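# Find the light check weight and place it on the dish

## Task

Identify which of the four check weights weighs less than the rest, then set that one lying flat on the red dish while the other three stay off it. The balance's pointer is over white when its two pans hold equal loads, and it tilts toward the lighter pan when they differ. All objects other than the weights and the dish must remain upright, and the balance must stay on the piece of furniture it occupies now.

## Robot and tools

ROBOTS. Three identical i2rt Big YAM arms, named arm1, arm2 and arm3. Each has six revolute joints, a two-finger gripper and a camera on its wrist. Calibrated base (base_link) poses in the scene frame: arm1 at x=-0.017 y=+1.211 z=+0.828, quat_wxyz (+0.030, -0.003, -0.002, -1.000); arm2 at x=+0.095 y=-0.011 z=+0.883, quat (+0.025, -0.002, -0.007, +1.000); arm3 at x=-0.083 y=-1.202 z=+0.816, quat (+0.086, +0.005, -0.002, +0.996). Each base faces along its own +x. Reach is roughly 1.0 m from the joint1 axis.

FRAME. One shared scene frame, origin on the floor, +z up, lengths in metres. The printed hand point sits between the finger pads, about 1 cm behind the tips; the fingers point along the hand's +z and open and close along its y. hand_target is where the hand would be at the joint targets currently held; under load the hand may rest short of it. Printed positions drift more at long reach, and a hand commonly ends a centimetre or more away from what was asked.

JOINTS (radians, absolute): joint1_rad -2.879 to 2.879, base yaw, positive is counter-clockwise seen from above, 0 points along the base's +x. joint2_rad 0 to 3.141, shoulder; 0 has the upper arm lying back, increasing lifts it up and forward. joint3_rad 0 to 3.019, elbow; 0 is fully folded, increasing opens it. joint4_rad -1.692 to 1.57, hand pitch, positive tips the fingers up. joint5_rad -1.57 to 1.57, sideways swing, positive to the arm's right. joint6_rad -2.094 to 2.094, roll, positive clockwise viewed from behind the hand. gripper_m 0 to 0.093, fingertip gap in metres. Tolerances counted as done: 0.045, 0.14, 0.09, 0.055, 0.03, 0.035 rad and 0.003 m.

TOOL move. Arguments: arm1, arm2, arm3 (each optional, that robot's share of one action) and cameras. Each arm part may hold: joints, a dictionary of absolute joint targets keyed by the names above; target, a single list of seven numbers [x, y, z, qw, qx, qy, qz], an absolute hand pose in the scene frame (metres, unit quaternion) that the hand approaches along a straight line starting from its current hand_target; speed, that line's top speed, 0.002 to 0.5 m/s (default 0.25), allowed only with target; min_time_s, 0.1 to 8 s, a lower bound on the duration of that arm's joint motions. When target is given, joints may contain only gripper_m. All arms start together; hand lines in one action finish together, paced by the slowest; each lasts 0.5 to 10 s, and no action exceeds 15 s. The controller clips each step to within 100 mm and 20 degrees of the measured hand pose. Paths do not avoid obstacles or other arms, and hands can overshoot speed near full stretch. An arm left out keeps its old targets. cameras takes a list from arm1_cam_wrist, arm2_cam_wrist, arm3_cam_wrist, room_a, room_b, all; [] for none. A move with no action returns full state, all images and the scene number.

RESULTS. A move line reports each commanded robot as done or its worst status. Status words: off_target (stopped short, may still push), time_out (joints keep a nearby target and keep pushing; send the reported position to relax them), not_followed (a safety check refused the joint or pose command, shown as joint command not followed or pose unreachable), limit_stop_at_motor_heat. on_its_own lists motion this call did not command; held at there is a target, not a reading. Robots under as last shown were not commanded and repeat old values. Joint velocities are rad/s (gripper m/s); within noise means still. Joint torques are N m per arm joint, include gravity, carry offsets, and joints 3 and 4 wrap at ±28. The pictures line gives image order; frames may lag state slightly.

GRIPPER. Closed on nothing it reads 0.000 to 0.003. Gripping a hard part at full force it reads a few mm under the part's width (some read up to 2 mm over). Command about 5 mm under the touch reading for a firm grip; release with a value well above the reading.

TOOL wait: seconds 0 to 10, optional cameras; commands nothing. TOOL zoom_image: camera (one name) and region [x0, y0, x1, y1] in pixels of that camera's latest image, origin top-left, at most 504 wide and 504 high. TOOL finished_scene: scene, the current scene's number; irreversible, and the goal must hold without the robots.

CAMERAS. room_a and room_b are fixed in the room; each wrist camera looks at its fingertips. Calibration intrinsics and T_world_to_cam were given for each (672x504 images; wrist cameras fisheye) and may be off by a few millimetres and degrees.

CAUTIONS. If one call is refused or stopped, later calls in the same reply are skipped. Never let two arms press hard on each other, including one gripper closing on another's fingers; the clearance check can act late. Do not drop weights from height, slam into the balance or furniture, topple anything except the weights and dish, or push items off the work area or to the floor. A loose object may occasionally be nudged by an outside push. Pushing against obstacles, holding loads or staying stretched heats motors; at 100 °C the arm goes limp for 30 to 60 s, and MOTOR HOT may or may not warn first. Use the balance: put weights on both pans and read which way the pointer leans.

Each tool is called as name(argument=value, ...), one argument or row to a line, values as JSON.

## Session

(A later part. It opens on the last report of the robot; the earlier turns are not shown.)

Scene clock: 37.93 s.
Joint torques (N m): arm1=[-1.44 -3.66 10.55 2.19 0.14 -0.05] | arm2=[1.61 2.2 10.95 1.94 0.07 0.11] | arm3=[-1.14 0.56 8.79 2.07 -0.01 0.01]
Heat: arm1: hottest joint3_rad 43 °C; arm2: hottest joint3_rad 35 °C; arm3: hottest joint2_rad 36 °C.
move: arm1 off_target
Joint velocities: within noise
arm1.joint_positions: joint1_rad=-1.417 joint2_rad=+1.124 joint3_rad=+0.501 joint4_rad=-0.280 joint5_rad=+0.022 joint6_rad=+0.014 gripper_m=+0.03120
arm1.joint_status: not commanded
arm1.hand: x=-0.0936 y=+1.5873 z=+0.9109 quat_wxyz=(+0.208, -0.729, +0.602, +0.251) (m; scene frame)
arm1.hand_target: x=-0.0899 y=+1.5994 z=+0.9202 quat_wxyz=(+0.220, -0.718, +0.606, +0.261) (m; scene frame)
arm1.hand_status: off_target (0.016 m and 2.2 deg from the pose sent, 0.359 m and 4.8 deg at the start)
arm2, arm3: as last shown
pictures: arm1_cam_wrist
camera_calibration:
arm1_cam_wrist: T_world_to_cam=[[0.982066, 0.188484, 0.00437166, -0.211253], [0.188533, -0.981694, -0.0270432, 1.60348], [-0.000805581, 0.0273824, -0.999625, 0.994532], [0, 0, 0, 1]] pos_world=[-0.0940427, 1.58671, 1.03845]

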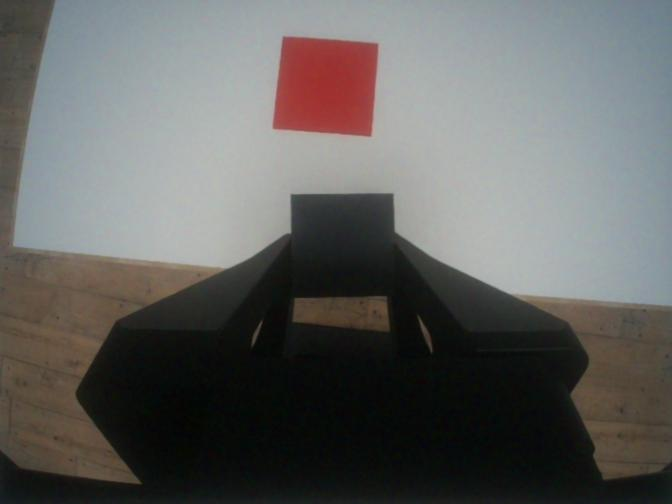

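move(
  arm1={"target":[-0.132,1.750,0.785,0.2202,-0.7186,0.606,0.2616],"speed":0.15},
  cameras=["arm1_cam_wrist","room_b","room_a"],
)

zoom_image(
  camera="room_a",
  region=[80, 270, 220, 390],
)

Scene clock: 44.03 s.
Joint torques (N m): arm1=[0.62 -9.88 9.26 2.18 0.17 0.07] | arm2=[1.38 2.2 10.96 1.94 0.08 0.11] | arm3=[-1.2 0.5 8.77 2.07 -0.01 0.01]
Heat: arm1: hottest joint3_rad 43 °C; arm2: hottest joint3_rad 36 °C; arm3: hottest joint3_rad 37 °C.
move: arm1 off_target
Joint velocities: within noise
arm1.joint_positions: joint1_rad=-1.417 joint2_rad=+1.842 joint3_rad=+0.784 joint4_rad=+0.134 joint5_rad=+0.037 joint6_rad=+0.022 gripper_m=+0.03120
arm1.joint_status: not commanded
arm1.hand: x=-0.1223 y=+1.7260 z=+0.7728 quat_wxyz=(+0.206, -0.728, +0.609, +0.240) (m; scene frame)
arm1.hand_target: x=-0.1318 y=+1.7486 z=+0.7858 quat_wxyz=(+0.220, -0.719, +0.606, +0.262) (m; scene frame)
arm1.hand_status: off_target (0.029 m and 3.1 deg from the pose sent, 0.209 m and 2.2 deg at the start)
arm2, arm3: as last shown
pictures: arm1_cam_wrist, room_a, room_b
camera_calibration:
arm1_cam_wrist: T_world_to_cam=[[0.984661, 0.174106, 0.0114189, -0.188865], [0.174186, -0.984692, -0.00636114, 1.72875], [0.0101366, 0.00825257, -0.999915, 0.887349], [0, 0, 0, 1]] pos_world=[-0.124151, 1.72785, 0.900427]

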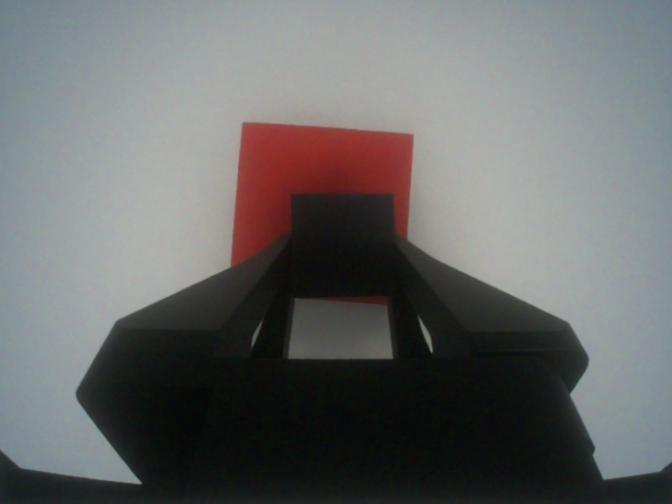

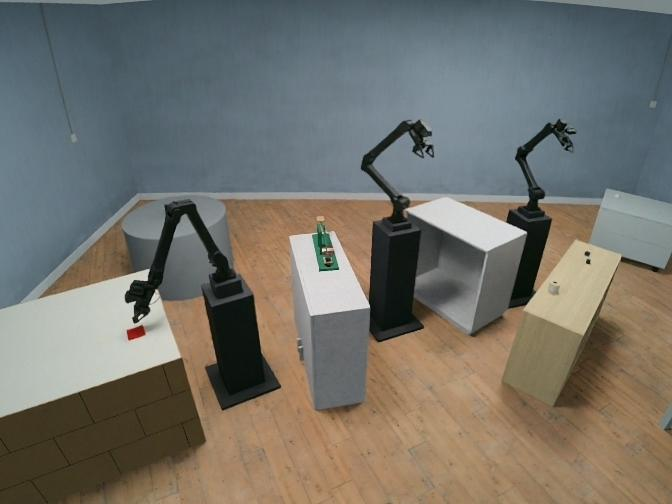

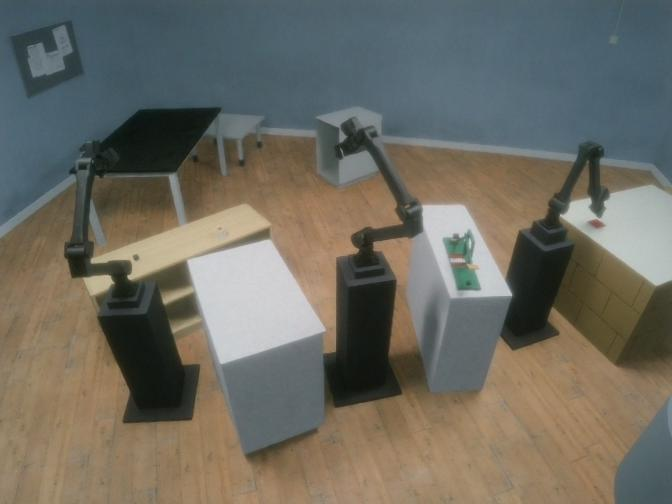

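Scaled by 3.600 from the camera's 672x504 image, which has a finer 960x720 frame.

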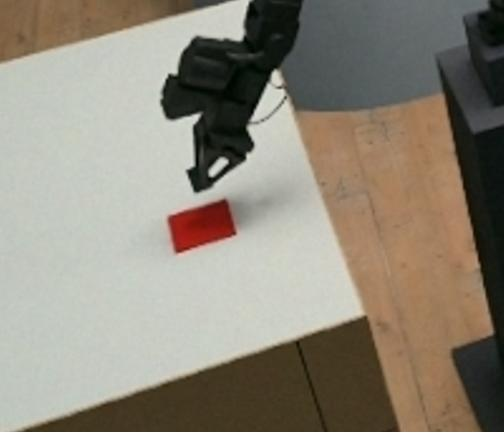

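move(
  arm1={"target":[-0.147,1.770,0.765,0.2202,-0.7186,0.606,0.2616],"speed":0.1},
  cameras=["arm1_cam_wrist"],
)

Scene clock: 45.40 s.
Joint torques (N m): arm1=[0.5 -10.34 9.07 2.18 0.15 0.04] | arm2=[1.49 2.26 10.99 1.96 0.07 0.11] | arm3=[-1.14 0.32 8.8 2.07 -0.02 0.01]
Heat: arm1: hottest joint3_rad 43 °C; arm2: hottest joint3_rad 36 °C; arm3: hottest joint3_rad 37 °C.
move: arm1 off_target
Joint velocities: within noise
arm1.joint_positions: joint1_rad=-1.399 joint2_rad=+1.930 joint3_rad=+0.853 joint4_rad=+0.153 joint5_rad=+0.051 joint6_rad=+0.039 gripper_m=+0.03120
arm1.joint_status: not commanded
arm1.hand: x=-0.1346 y=+1.7473 z=+0.7535 quat_wxyz=(+0.208, -0.726, +0.610, +0.239) (m; scene frame)
arm1.hand_target: x=-0.1468 y=+1.7688 z=+0.7660 quat_wxyz=(+0.220, -0.718, +0.606, +0.262) (m; scene frame)
arm1.hand_status: off_target (0.028 m and 3.1 deg from the pose sent, 0.051 m and 3.1 deg at the start)
arm2.joint_positions: joint1_rad=+0.482 joint2_rad=+0.585 joint3_rad=+1.357 joint4_rad=-1.462 joint5_rad=+0.226 joint6_rad=+0.023 gripper_m=+0.09396
arm2.joint_status: not commanded
arm2.hand: x=-0.1095 y=-0.0683 z=+1.3892 quat_wxyz=(-0.010, +0.891, +0.138, -0.433) (m; scene frame)
arm2.hand_target: x=-0.1075 y=-0.0675 z=+1.4001 quat_wxyz=(-0.007, +0.885, +0.136, -0.444) (m; scene frame)
arm2.hand_status: not commanded
arm3.joint_positions: joint1_rad=-0.065 joint2_rad=+0.649 joint3_rad=+1.390 joint4_rad=-1.161 joint5_rad=-0.034 joint6_rad=-0.702 gripper_m=+0.09396
arm3.joint_status: not commanded
arm3.hand: x=-0.3410 y=-1.1470 z=+1.3892 quat_wxyz=(-0.236, +0.811, +0.203, -0.495) (m; scene frame)
arm3.hand_target: x=-0.3379 y=-1.1478 z=+1.4005 quat_wxyz=(-0.241, +0.805, +0.201, -0.504) (m; scene frame)
arm3.hand_status: not commanded
pictures: arm1_cam_wrist
camera_calibration:
arm1_cam_wrist: T_world_to_cam=[[0.985366, 0.169971, 0.0127921, -0.174007], [0.170071, -0.985406, -0.00714644, 1.75304], [0.0113907, 0.00921742, -0.999893, 0.866366], [0, 0, 0, 1]] pos_world=[-0.13655, 1.74905, 0.881027]

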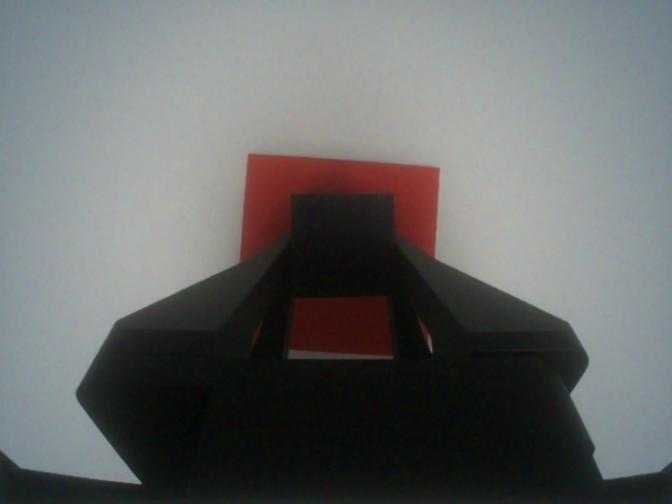

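move(
  arm1={"target":[-0.147,1.769,0.746,0.2202,-0.7186,0.606,0.2616],"speed":0.05},
  cameras=["arm1_cam_wrist","room_a"],
)

zoom_image(
  camera="room_a",
  region=[100, 290, 180, 360],
)

Scene clock: 46.77 s.
Joint torques (N m): arm1=[0.67 -11.28 8.47 2.26 0.15 0.04] | arm2=[1.32 2.2 10.97 1.94 0.07 0.11] | arm3=[-1.26 0.38 8.77 2.09 -0.01 0.01]
Heat: arm1: hottest joint3_rad 43 °C; arm2: hottest joint3_rad 36 °C; arm3: hottest joint3_rad 37 °C.
move: arm1 off_target
Joint velocities: within noise
arm1.joint_positions: joint1_rad=-1.399 joint2_rad=+1.980 joint3_rad=+0.855 joint4_rad=+0.202 joint5_rad=+0.051 joint6_rad=+0.040 gripper_m=+0.03120
arm1.joint_status: not commanded
arm1.hand: x=-0.1347 y=+1.7472 z=+0.7349 quat_wxyz=(+0.208, -0.726, +0.610, +0.240) (m; scene frame)
arm1.hand_target: x=-0.1468 y=+1.7680 z=+0.7470 quat_wxyz=(+0.220, -0.718, +0.606, +0.262) (m; scene frame)
arm1.hand_status: off_target (0.027 m and 3.0 deg from the pose sent, 0.026 m and 3.1 deg at the start)
arm2, arm3: as last shown
pictures: arm1_cam_wrist, room_a
camera_calibration:
arm1_cam_wrist: T_world_to_cam=[[0.98542, 0.169677, 0.012511, -0.17289], [0.169782, -0.98545, -0.00790594, 1.75352], [0.0109875, 0.00991481, -0.99989, 0.846595], [0, 0, 0, 1]] pos_world=[-0.136649, 1.74895, 0.862528]

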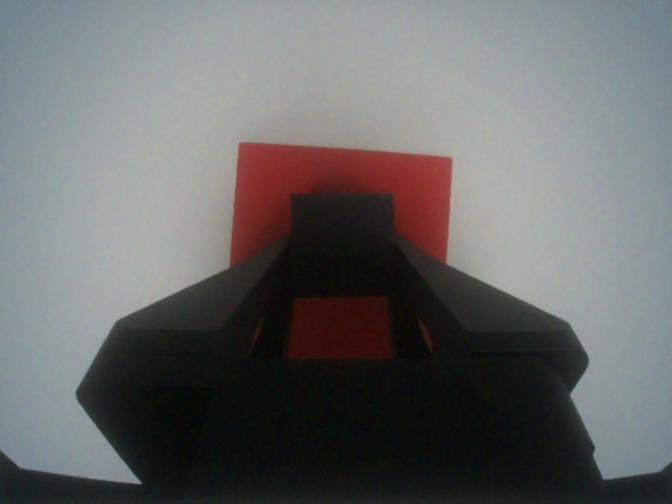

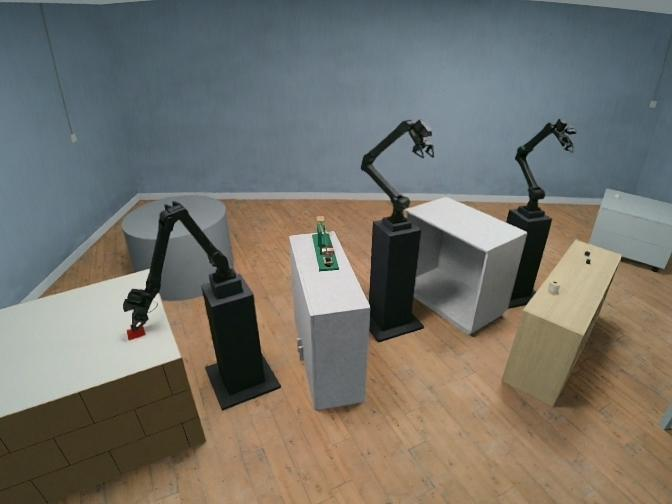

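Scaled by 6.300 from the camera's 672x504 image, which has a finer 960x720 frame.

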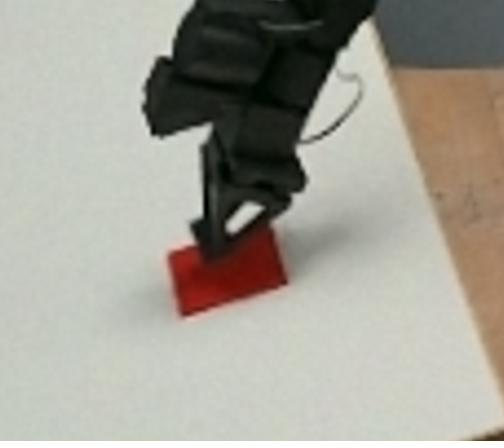

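move(
  arm1={"target":[-0.147,1.768,0.741,0.2202,-0.7186,0.606,0.2616],"speed":0.03},
  cameras=["arm1_cam_wrist"],
)

Scene clock: 47.90 s.
Joint torques (N m): arm1=[0.97 -10.4 8.27 2.24 0.19 0.05] | arm2=[1.38 2.14 11.02 1.92 0.07 0.11] | arm3=[-1.2 0.5 8.79 2.06 0 0]
Heat: arm1: hottest joint3_rad 43 °C; arm2: hottest joint3_rad 36 °C; arm3: hottest joint3_rad 37 °C.
move: arm1 off_target
Joint velocities: within noise
arm1.joint_positions: joint1_rad=-1.399 joint2_rad=+1.991 joint3_rad=+0.855 joint4_rad=+0.216 joint5_rad=+0.051 joint6_rad=+0.040 gripper_m=+0.03120
arm1.joint_status: not commanded
arm1.hand: x=-0.1348 y=+1.7475 z=+0.7313 quat_wxyz=(+0.209, -0.726, +0.610, +0.241) (m; scene frame)
arm1.hand_target: x=-0.1469 y=+1.7671 z=+0.7419 quat_wxyz=(+0.220, -0.718, +0.606, +0.262) (m; scene frame)
arm1.hand_status: off_target (0.026 m and 2.9 deg from the pose sent, 0.025 m and 3.1 deg at the start)
arm2, arm3: as last shown
pictures: arm1_cam_wrist
camera_calibration:
arm1_cam_wrist: T_world_to_cam=[[0.985497, 0.16926, 0.0121073, -0.171744], [0.169393, -0.985488, -0.0109203, 1.75599], [0.0100832, 0.0128128, -0.999867, 0.837787], [0, 0, 0, 1]] pos_world=[-0.136647, 1.74884, 0.858931]

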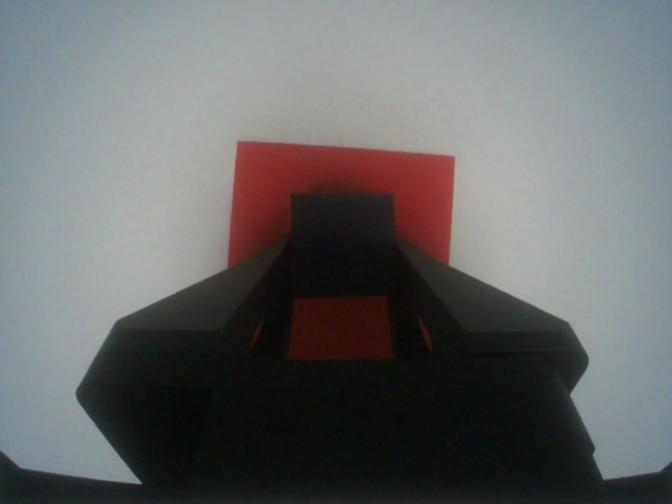

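move(
  arm1={"target":[-0.147,1.767,0.735,0.2202,-0.7186,0.606,0.2616],"speed":0.03},
  cameras=["arm1_cam_wrist"],
)

Scene clock: 49.00 s.
Joint torques (N m): arm1=[0.44 -11.28 8.05 2.25 0.17 0.06] | arm2=[1.38 2.26 10.95 2 0.08 0.11] | arm3=[-1.2 0.44 8.8 2.07 -0.01 0.01]
Heat: arm1: hottest joint3_rad 43 °C; arm2: hottest joint3_rad 36 °C; arm3: hottest joint3_rad 37 °C.
move: arm1 off_target
Joint velocities: within noise
arm1.joint_positions: joint1_rad=-1.399 joint2_rad=+2.006 joint3_rad=+0.855 joint4_rad=+0.232 joint5_rad=+0.051 joint6_rad=+0.040 gripper_m=+0.03120
arm1.joint_status: not commanded
arm1.hand: x=-0.1348 y=+1.7472 z=+0.7258 quat_wxyz=(+0.209, -0.725, +0.610, +0.241) (m; scene frame)
arm1.hand_target: x=-0.1469 y=+1.7661 z=+0.7357 quat_wxyz=(+0.220, -0.718, +0.606, +0.262) (m; scene frame)
arm1.hand_status: off_target (0.025 m and 2.8 deg from the pose sent, 0.023 m and 2.9 deg at the start)
arm2, arm3: as last shown
pictures: arm1_cam_wrist
camera_calibration:
arm1_cam_wrist: T_world_to_cam=[[0.9855, 0.169249, 0.0120146, -0.171607], [0.169392, -0.985474, -0.0121534, 1.75654], [0.00978314, 0.0140123, -0.999854, 0.830043], [0, 0, 0, 1]] pos_world=[-0.136546, 1.74844, 0.853332]

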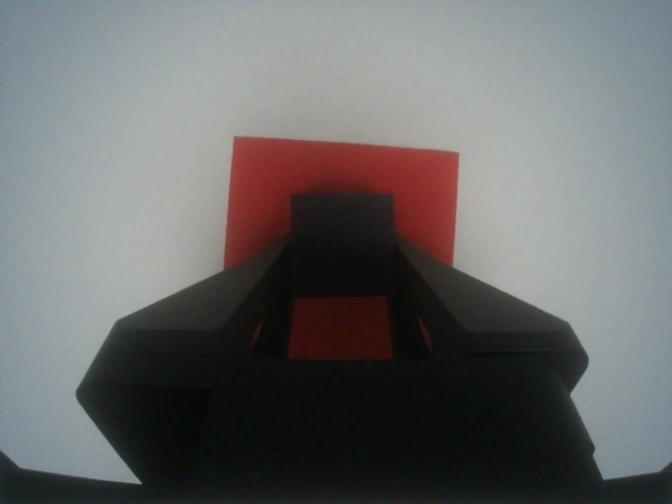

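move(
  arm1={"target":[-0.147,1.766,0.731,0.2202,-0.7186,0.606,0.2616],"speed":0.03},
  cameras=["arm1_cam_wrist","room_a","room_b"],
)

zoom_image(
  camera="room_a",
  region=[110, 300, 160, 350],
)

zoom_image(
  camera="room_b",
  region=[570, 190, 630, 240],
)

Scene clock: 50.33 s.
Joint torques (N m): arm1=[0.67 -11.16 7.86 2.35 0.15 0.03] | arm2=[1.61 2.26 10.96 1.96 0.07 0.11] | arm3=[-1.26 0.44 8.81 2.09 -0.01 0.01]
Heat: arm1: hottest joint3_rad 43 °C; arm2: hottest joint3_rad 36 °C; arm3: hottest joint3_rad 37 °C.
move: arm1 off_target
Joint velocities: within noise
arm1.joint_positions: joint1_rad=-1.399 joint2_rad=+2.015 joint3_rad=+0.855 joint4_rad=+0.244 joint5_rad=+0.051 joint6_rad=+0.040 gripper_m=+0.03120
arm1.joint_status: not commanded
arm1.hand: x=-0.1348 y=+1.7474 z=+0.7227 quat_wxyz=(+0.210, -0.725, +0.610, +0.242) (m; scene frame)
arm1.hand_target: x=-0.1469 y=+1.7653 z=+0.7318 quat_wxyz=(+0.220, -0.718, +0.606, +0.262) (m; scene frame)
arm1.hand_status: off_target (0.024 m and 2.7 deg from the pose sent, 0.023 m and 2.8 deg at the start)
arm2, arm3: as last shown
pictures: arm1_cam_wrist, room_a, room_b
camera_calibration:
arm1_cam_wrist: T_world_to_cam=[[0.985605, 0.16864, 0.0119772, -0.170525], [0.168805, -0.985544, -0.0143944, 1.75824], [0.00937662, 0.016209, -0.999825, 0.823027], [0, 0, 0, 1]] pos_world=[-0.136445, 1.74824, 0.850234]

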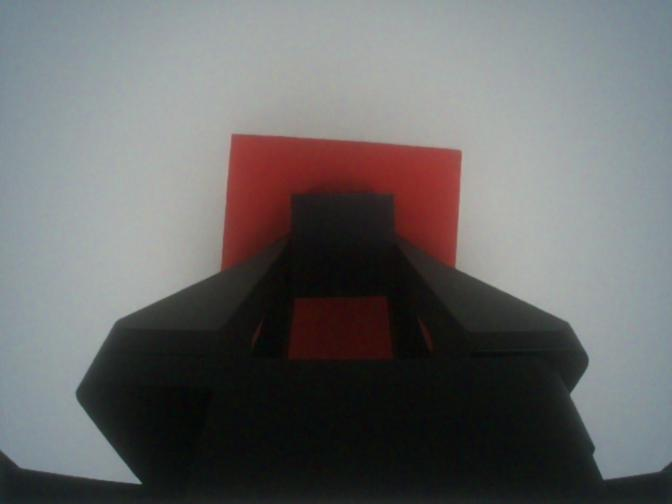

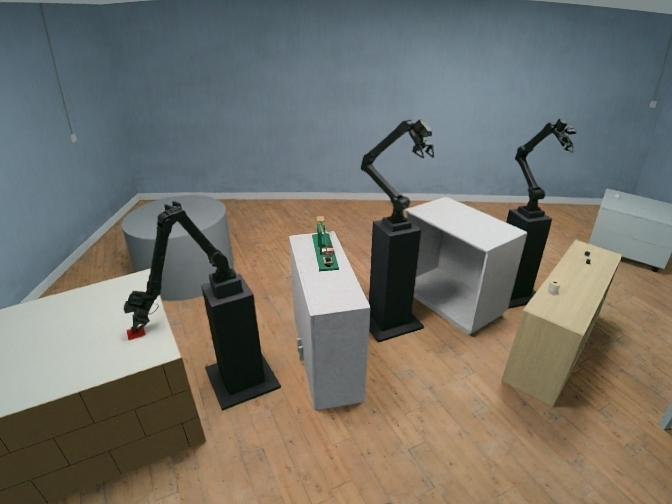

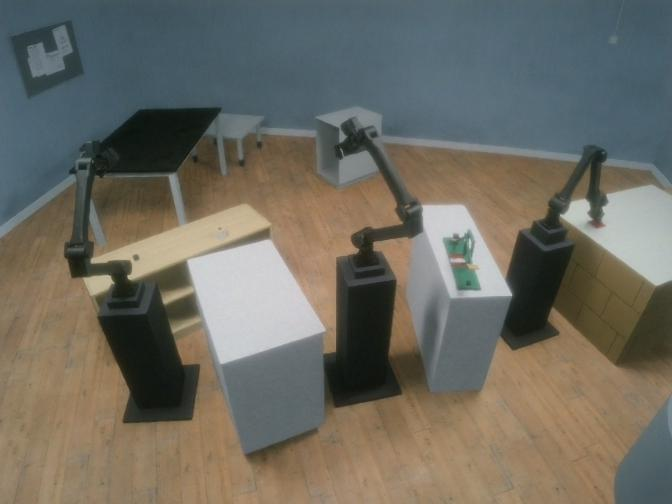

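Scaled by 10.080 from the camera's 672x504 image, which has a finer 960x720 frame.

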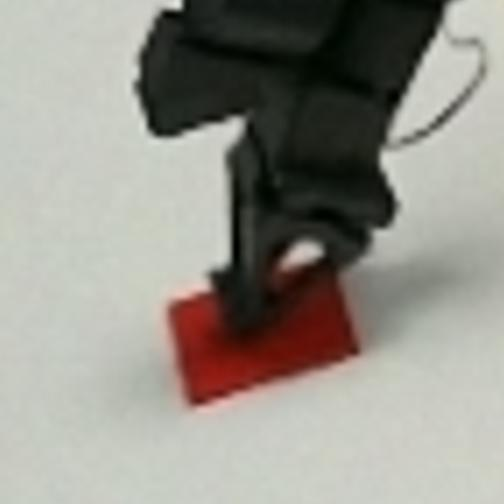

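Scaled by 8.400 from the camera's 672x504 image, which has a finer 960x720 frame.

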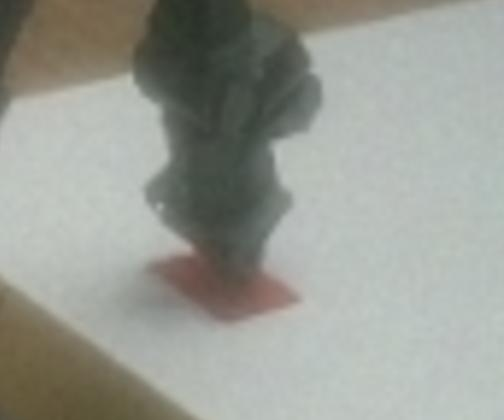

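move(
  arm1={"target":[-0.147,1.765,0.727,0.2202,-0.7186,0.606,0.2616],"speed":0.03},
  cameras=["arm1_cam_wrist"],
)

zoom_image(
  camera="arm1_cam_wrist",
  region=[220, 120, 470, 370],
)

Scene clock: 51.50 s.
Joint torques (N m): arm1=[1.03 -11.05 7.56 2.28 0.21 0.04] | arm2=[1.26 2.14 10.96 1.94 0.07 0.1] | arm3=[-1.14 0.44 8.79 2.07 -0.01 0.01]
Heat: arm1: hottest joint3_rad 43 °C; arm2: hottest joint3_rad 36 °C; arm3: hottest joint3_rad 37 °C.
move: arm1 off_target
Joint velocities: within noise
arm1.joint_positions: joint1_rad=-1.399 joint2_rad=+2.025 joint3_rad=+0.855 joint4_rad=+0.255 joint5_rad=+0.052 joint6_rad=+0.041 gripper_m=+0.03120
arm1.joint_status: not commanded
arm1.hand: x=-0.1349 y=+1.7471 z=+0.7191 quat_wxyz=(+0.210, -0.725, +0.610, +0.243) (m; scene frame)
arm1.hand_target: x=-0.1471 y=+1.7642 z=+0.7277 quat_wxyz=(+0.220, -0.719, +0.606, +0.262) (m; scene frame)
arm1.hand_status: off_target (0.023 m and 2.6 deg from the pose sent, 0.022 m and 2.7 deg at the start)
arm2, arm3: as last shown
pictures: arm1_cam_wrist
camera_calibration:
arm1_cam_wrist: T_world_to_cam=[[0.985624, 0.168528, 0.0119795, -0.17004], [0.168704, -0.985543, -0.0156109, 1.75894], [0.00917546, 0.0174075, -0.999806, 0.817398], [0, 0, 0, 1]] pos_world=[-0.136644, 1.74793, 0.846735]

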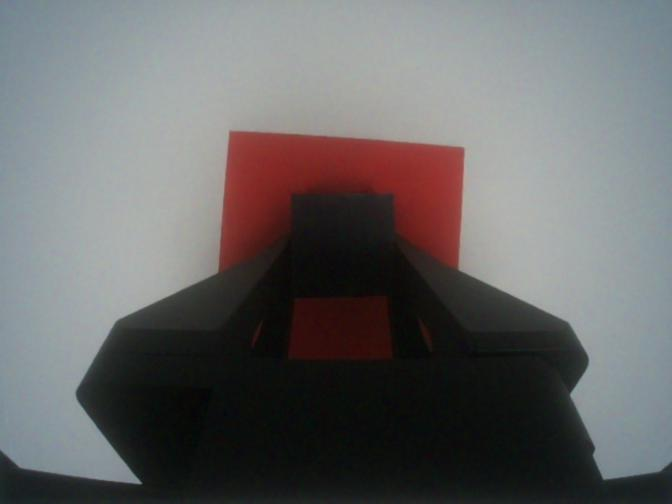

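Scaled by 2.016 from the camera's 672x504 image, which has a finer 960x720 frame.

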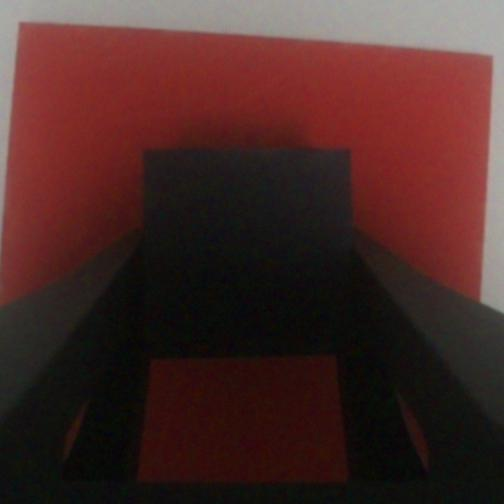

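move(
  arm1={"target":[-0.147,1.764,0.723,0.2202,-0.7186,0.606,0.2616],"speed":0.03},
)

move(
  arm1={"target":[-0.147,1.763,0.719,0.2202,-0.7186,0.606,0.2616],"speed":0.03},
  cameras=["arm1_cam_wrist","room_a"],
)

zoom_image(
  camera="room_a",
  region=[110, 300, 160, 350],
)

Scene clock: 52.73 s.
Joint torques (N m): arm1=[1.2 -11.22 7.41 2.18 0.13 0.05] | arm2=[1.73 2.32 11 1.94 0.06 0.11] | arm3=[-1.14 0.5 8.81 2.07 -0.01 0.01]
Heat: arm1: hottest joint3_rad 43 °C; arm2: hottest joint3_rad 37 °C; arm3: hottest joint3_rad 37 °C.
move: arm1 off_target
Joint velocities: within noise
arm1.joint_positions: joint1_rad=-1.398 joint2_rad=+2.034 joint3_rad=+0.855 joint4_rad=+0.266 joint5_rad=+0.052 joint6_rad=+0.041 gripper_m=+0.03120
arm1.joint_status: not commanded
arm1.hand: x=-0.1351 y=+1.7472 z=+0.7162 quat_wxyz=(+0.211, -0.724, +0.610, +0.243) (m; scene frame)
arm1.hand_target: x=-0.1469 y=+1.7633 z=+0.7236 quat_wxyz=(+0.220, -0.718, +0.606, +0.262) (m; scene frame)
arm1.hand_status: off_target (0.022 m and 2.5 deg from the pose sent, 0.021 m and 2.6 deg at the start)
arm2, arm3: as last shown
pictures: none

Scene clock: 53.70 s.
Joint torques (N m): arm1=[0.79 -10.64 7.28 2.19 0.18 0.05] | arm2=[1.67 2.08 10.99 1.95 0.08 0.12] | arm3=[-1.14 0.5 8.81 2.06 -0.01 0.02]
Heat: arm1: hottest joint3_rad 43 °C; arm2: hottest joint3_rad 37 °C; arm3: hottest joint3_rad 37 °C.
move: arm1 off_target
Joint velocities: within noise
arm1.joint_positions: joint1_rad=-1.398 joint2_rad=+2.038 joint3_rad=+0.855 joint4_rad=+0.279 joint5_rad=+0.053 joint6_rad=+0.041 gripper_m=+0.03120
arm1.joint_status: not commanded
arm1.hand: x=-0.1355 y=+1.7486 z=+0.7158 quat_wxyz=(+0.214, -0.723, +0.609, +0.246) (m; scene frame)
arm1.hand_target: x=-0.1469 y=+1.7625 z=+0.7196 quat_wxyz=(+0.220, -0.718, +0.606, +0.262) (m; scene frame)
arm1.hand_status: off_target (0.019 m and 2.0 deg from the pose sent, 0.020 m and 2.5 deg at the start)
arm2, arm3: as last shown
pictures: arm1_cam_wrist, room_a
camera_calibration:
arm1_cam_wrist: T_world_to_cam=[[0.98579, 0.167554, 0.0120086, -0.16802], [0.167823, -0.985456, -0.0266683, 1.76806], [0.00736553, 0.0283046, -0.999572, 0.794515], [0, 0, 0, 1]] pos_world=[-0.13694, 1.74801, 0.843344]

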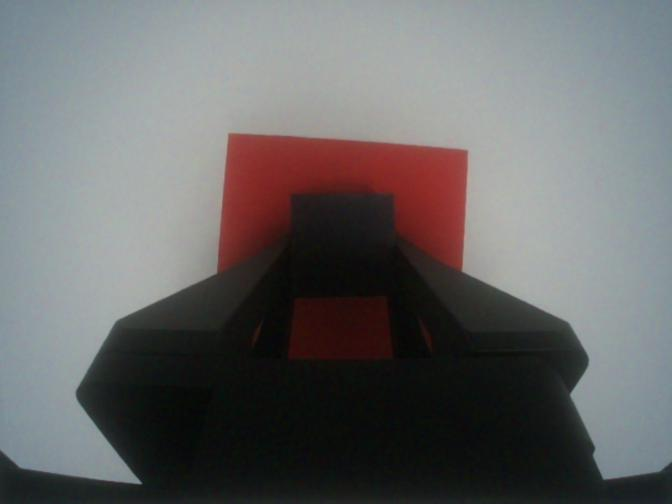

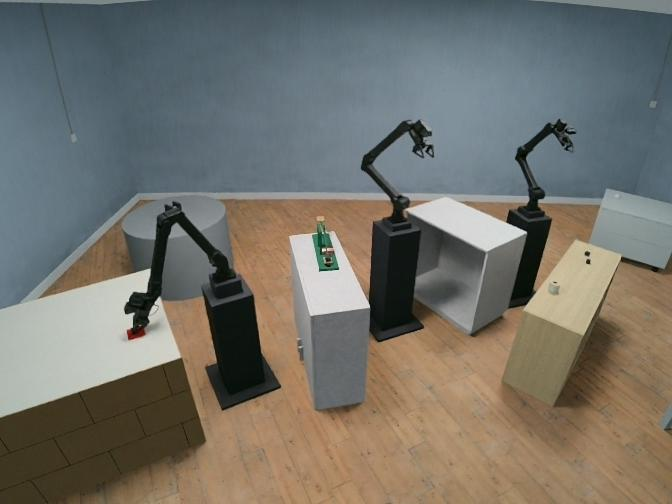

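Scaled by 10.080 from the camera's 672x504 image, which has a finer 960x720 frame.

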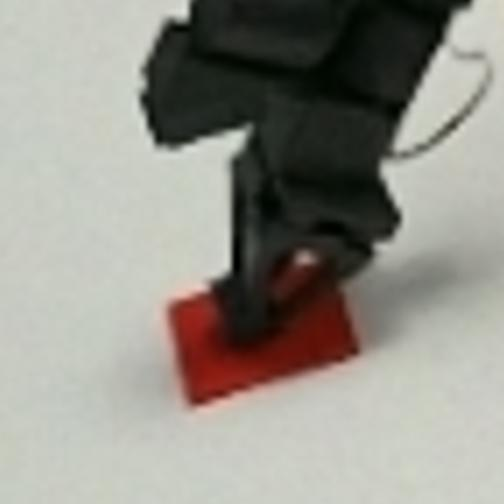

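move(
  arm1={"joints":{"gripper_m":0.055}},
  cameras=["arm1_cam_wrist"],
)

Scene clock: 54.43 s.
Joint torques (N m): arm1=[0.85 -10.75 7.24 2.13 0.12 0.04] | arm2=[1.79 2.14 10.92 1.94 0.08 0.1] | arm3=[-1.08 0.44 8.83 2.09 -0.01 0.01]
Heat: arm1: hottest joint3_rad 43 °C; arm2: hottest joint3_rad 37 °C; arm3: hottest joint3_rad 37 °C.
move: arm1 done
Joint velocities: within noise
arm1.joint_positions: joint1_rad=-1.398 joint2_rad=+2.038 joint3_rad=+0.855 joint4_rad=+0.282 joint5_rad=+0.054 joint6_rad=+0.041 gripper_m=+0.05484
arm1.joint_status: all done
arm1.hand: x=-0.1355 y=+1.7493 z=+0.7162 quat_wxyz=(+0.214, -0.723, +0.609, +0.247) (m; scene frame)
arm1.hand_target: x=-0.1469 y=+1.7625 z=+0.7196 quat_wxyz=(+0.220, -0.718, +0.606, +0.262) (m; scene frame)
arm1.hand_status: not commanded
arm2.joint_positions: joint1_rad=+0.482 joint2_rad=+0.585 joint3_rad=+1.357 joint4_rad=-1.462 joint5_rad=+0.226 joint6_rad=+0.023 gripper_m=+0.09396
arm2.joint_status: not commanded
arm2.hand: x=-0.1095 y=-0.0683 z=+1.3892 quat_wxyz=(-0.010, +0.891, +0.138, -0.433) (m; scene frame)
arm2.hand_target: x=-0.1075 y=-0.0675 z=+1.4001 quat_wxyz=(-0.007, +0.885, +0.136, -0.444) (m; scene frame)
arm2.hand_status: not commanded
arm3.joint_positions: joint1_rad=-0.065 joint2_rad=+0.649 joint3_rad=+1.390 joint4_rad=-1.161 joint5_rad=-0.034 joint6_rad=-0.702 gripper_m=+0.09396
arm3.joint_status: not commanded
arm3.hand: x=-0.3410 y=-1.1470 z=+1.3892 quat_wxyz=(-0.236, +0.811, +0.203, -0.495) (m; scene frame)
arm3.hand_target: x=-0.3379 y=-1.1478 z=+1.4005 quat_wxyz=(-0.241, +0.805, +0.201, -0.504) (m; scene frame)
arm3.hand_status: not commanded
pictures: arm1_cam_wrist
camera_calibration:
arm1_cam_wrist: T_world_to_cam=[[0.985844, 0.167224, 0.0121527, -0.167613], [0.167516, -0.985431, -0.0293829, 1.77057], [0.0070621, 0.0310028, -0.999494, 0.790185], [0, 0, 0, 1]] pos_world=[-0.136939, 1.74831, 0.843847]

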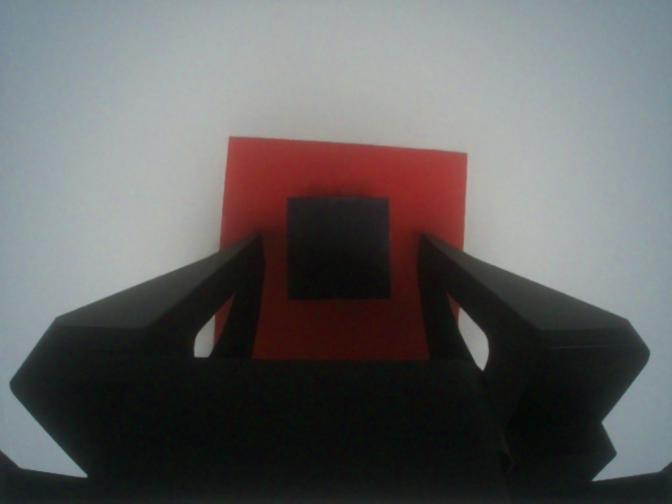

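move(
  arm1={"target":[-0.132,1.685,0.84,0.2202,-0.7186,0.606,0.2616],"speed":0.12},
  cameras=["arm1_cam_wrist","room_a","room_b"],
)

zoom_image(
  camera="arm1_cam_wrist",
  region=[200, 50, 500, 300],
)

zoom_image(
  camera="room_b",
  region=[410, 200, 520, 310],
)

Scene clock: 56.57 s.
Joint torques (N m): arm1=[0.5 -9.99 7.04 1.18 0.17 0.04] | arm2=[1.44 2.14 11.03 1.94 0.08 0.11] | arm3=[-1.14 0.44 8.83 2.06 0 0.01]
Heat: arm1: hottest joint3_rad 42 °C; arm2: hottest joint3_rad 37 °C; arm3: hottest joint3_rad 37 °C.
move: arm1 off_target
Joint velocities: within noise
arm1.joint_positions: joint1_rad=-1.383 joint2_rad=+1.613 joint3_rad=+0.664 joint4_rad=+0.059 joint5_rad=+0.062 joint6_rad=+0.052 gripper_m=+0.05492
arm1.joint_status: not commanded
arm1.hand: x=-0.1247 y=+1.6834 z=+0.8296 quat_wxyz=(+0.218, -0.721, +0.607, +0.252) (m; scene frame)
arm1.hand_target: x=-0.1319 y=+1.6850 z=+0.8398 quat_wxyz=(+0.220, -0.719, +0.606, +0.262) (m; scene frame)
arm1.hand_status: off_target (0.013 m and 1.2 deg from the pose sent, 0.140 m and 1.9 deg at the start)
arm2, arm3: as last shown
pictures: arm1_cam_wrist, room_a, room_b
camera_calibration:
arm1_cam_wrist: T_world_to_cam=[[0.985733, 0.167945, 0.0111483, -0.169028], [0.168268, -0.984857, -0.041736, 1.71654], [0.00397019, 0.0430165, -0.999066, 0.884557], [0, 0, 0, 1]] pos_world=[-0.125734, 1.68088, 0.957257]

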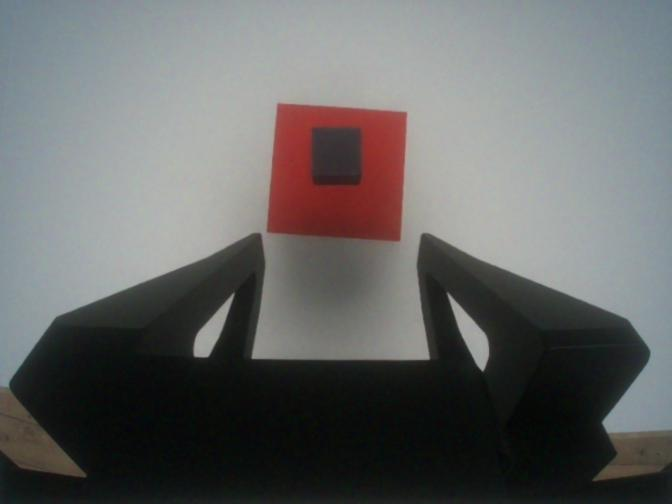

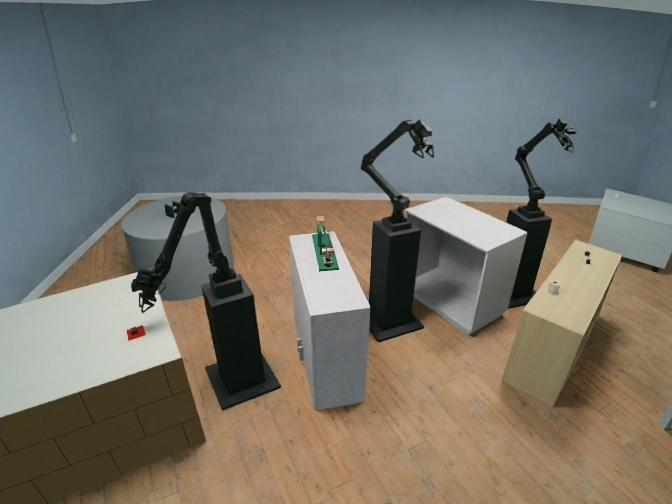

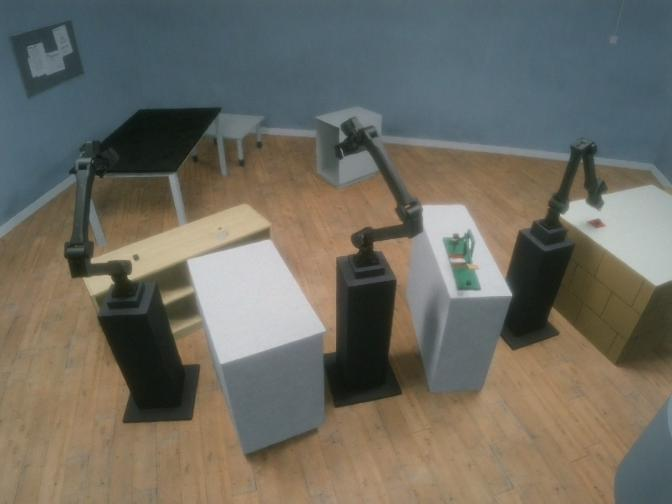

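Scaled by 1.680 from the camera's 672x504 image, which has a finer 960x720 frame.

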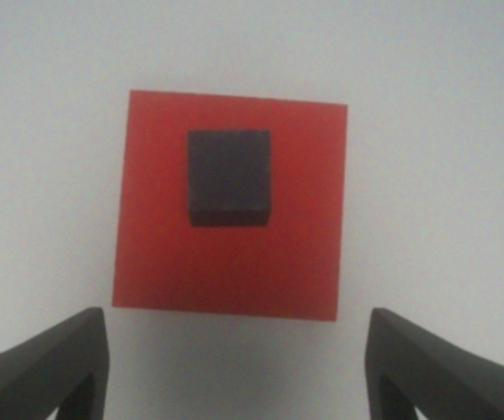

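Scaled by 4.582 from the camera's 672x504 image, which has a finer 960x720 frame.

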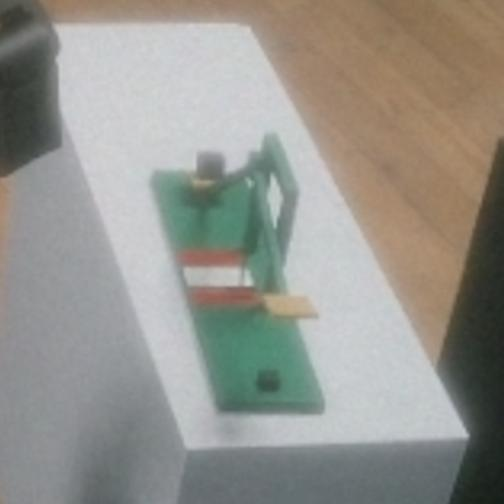

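Flat on the dish. Done.

finished_scene(
  scene=1,
)

The scene is finished: the task was done.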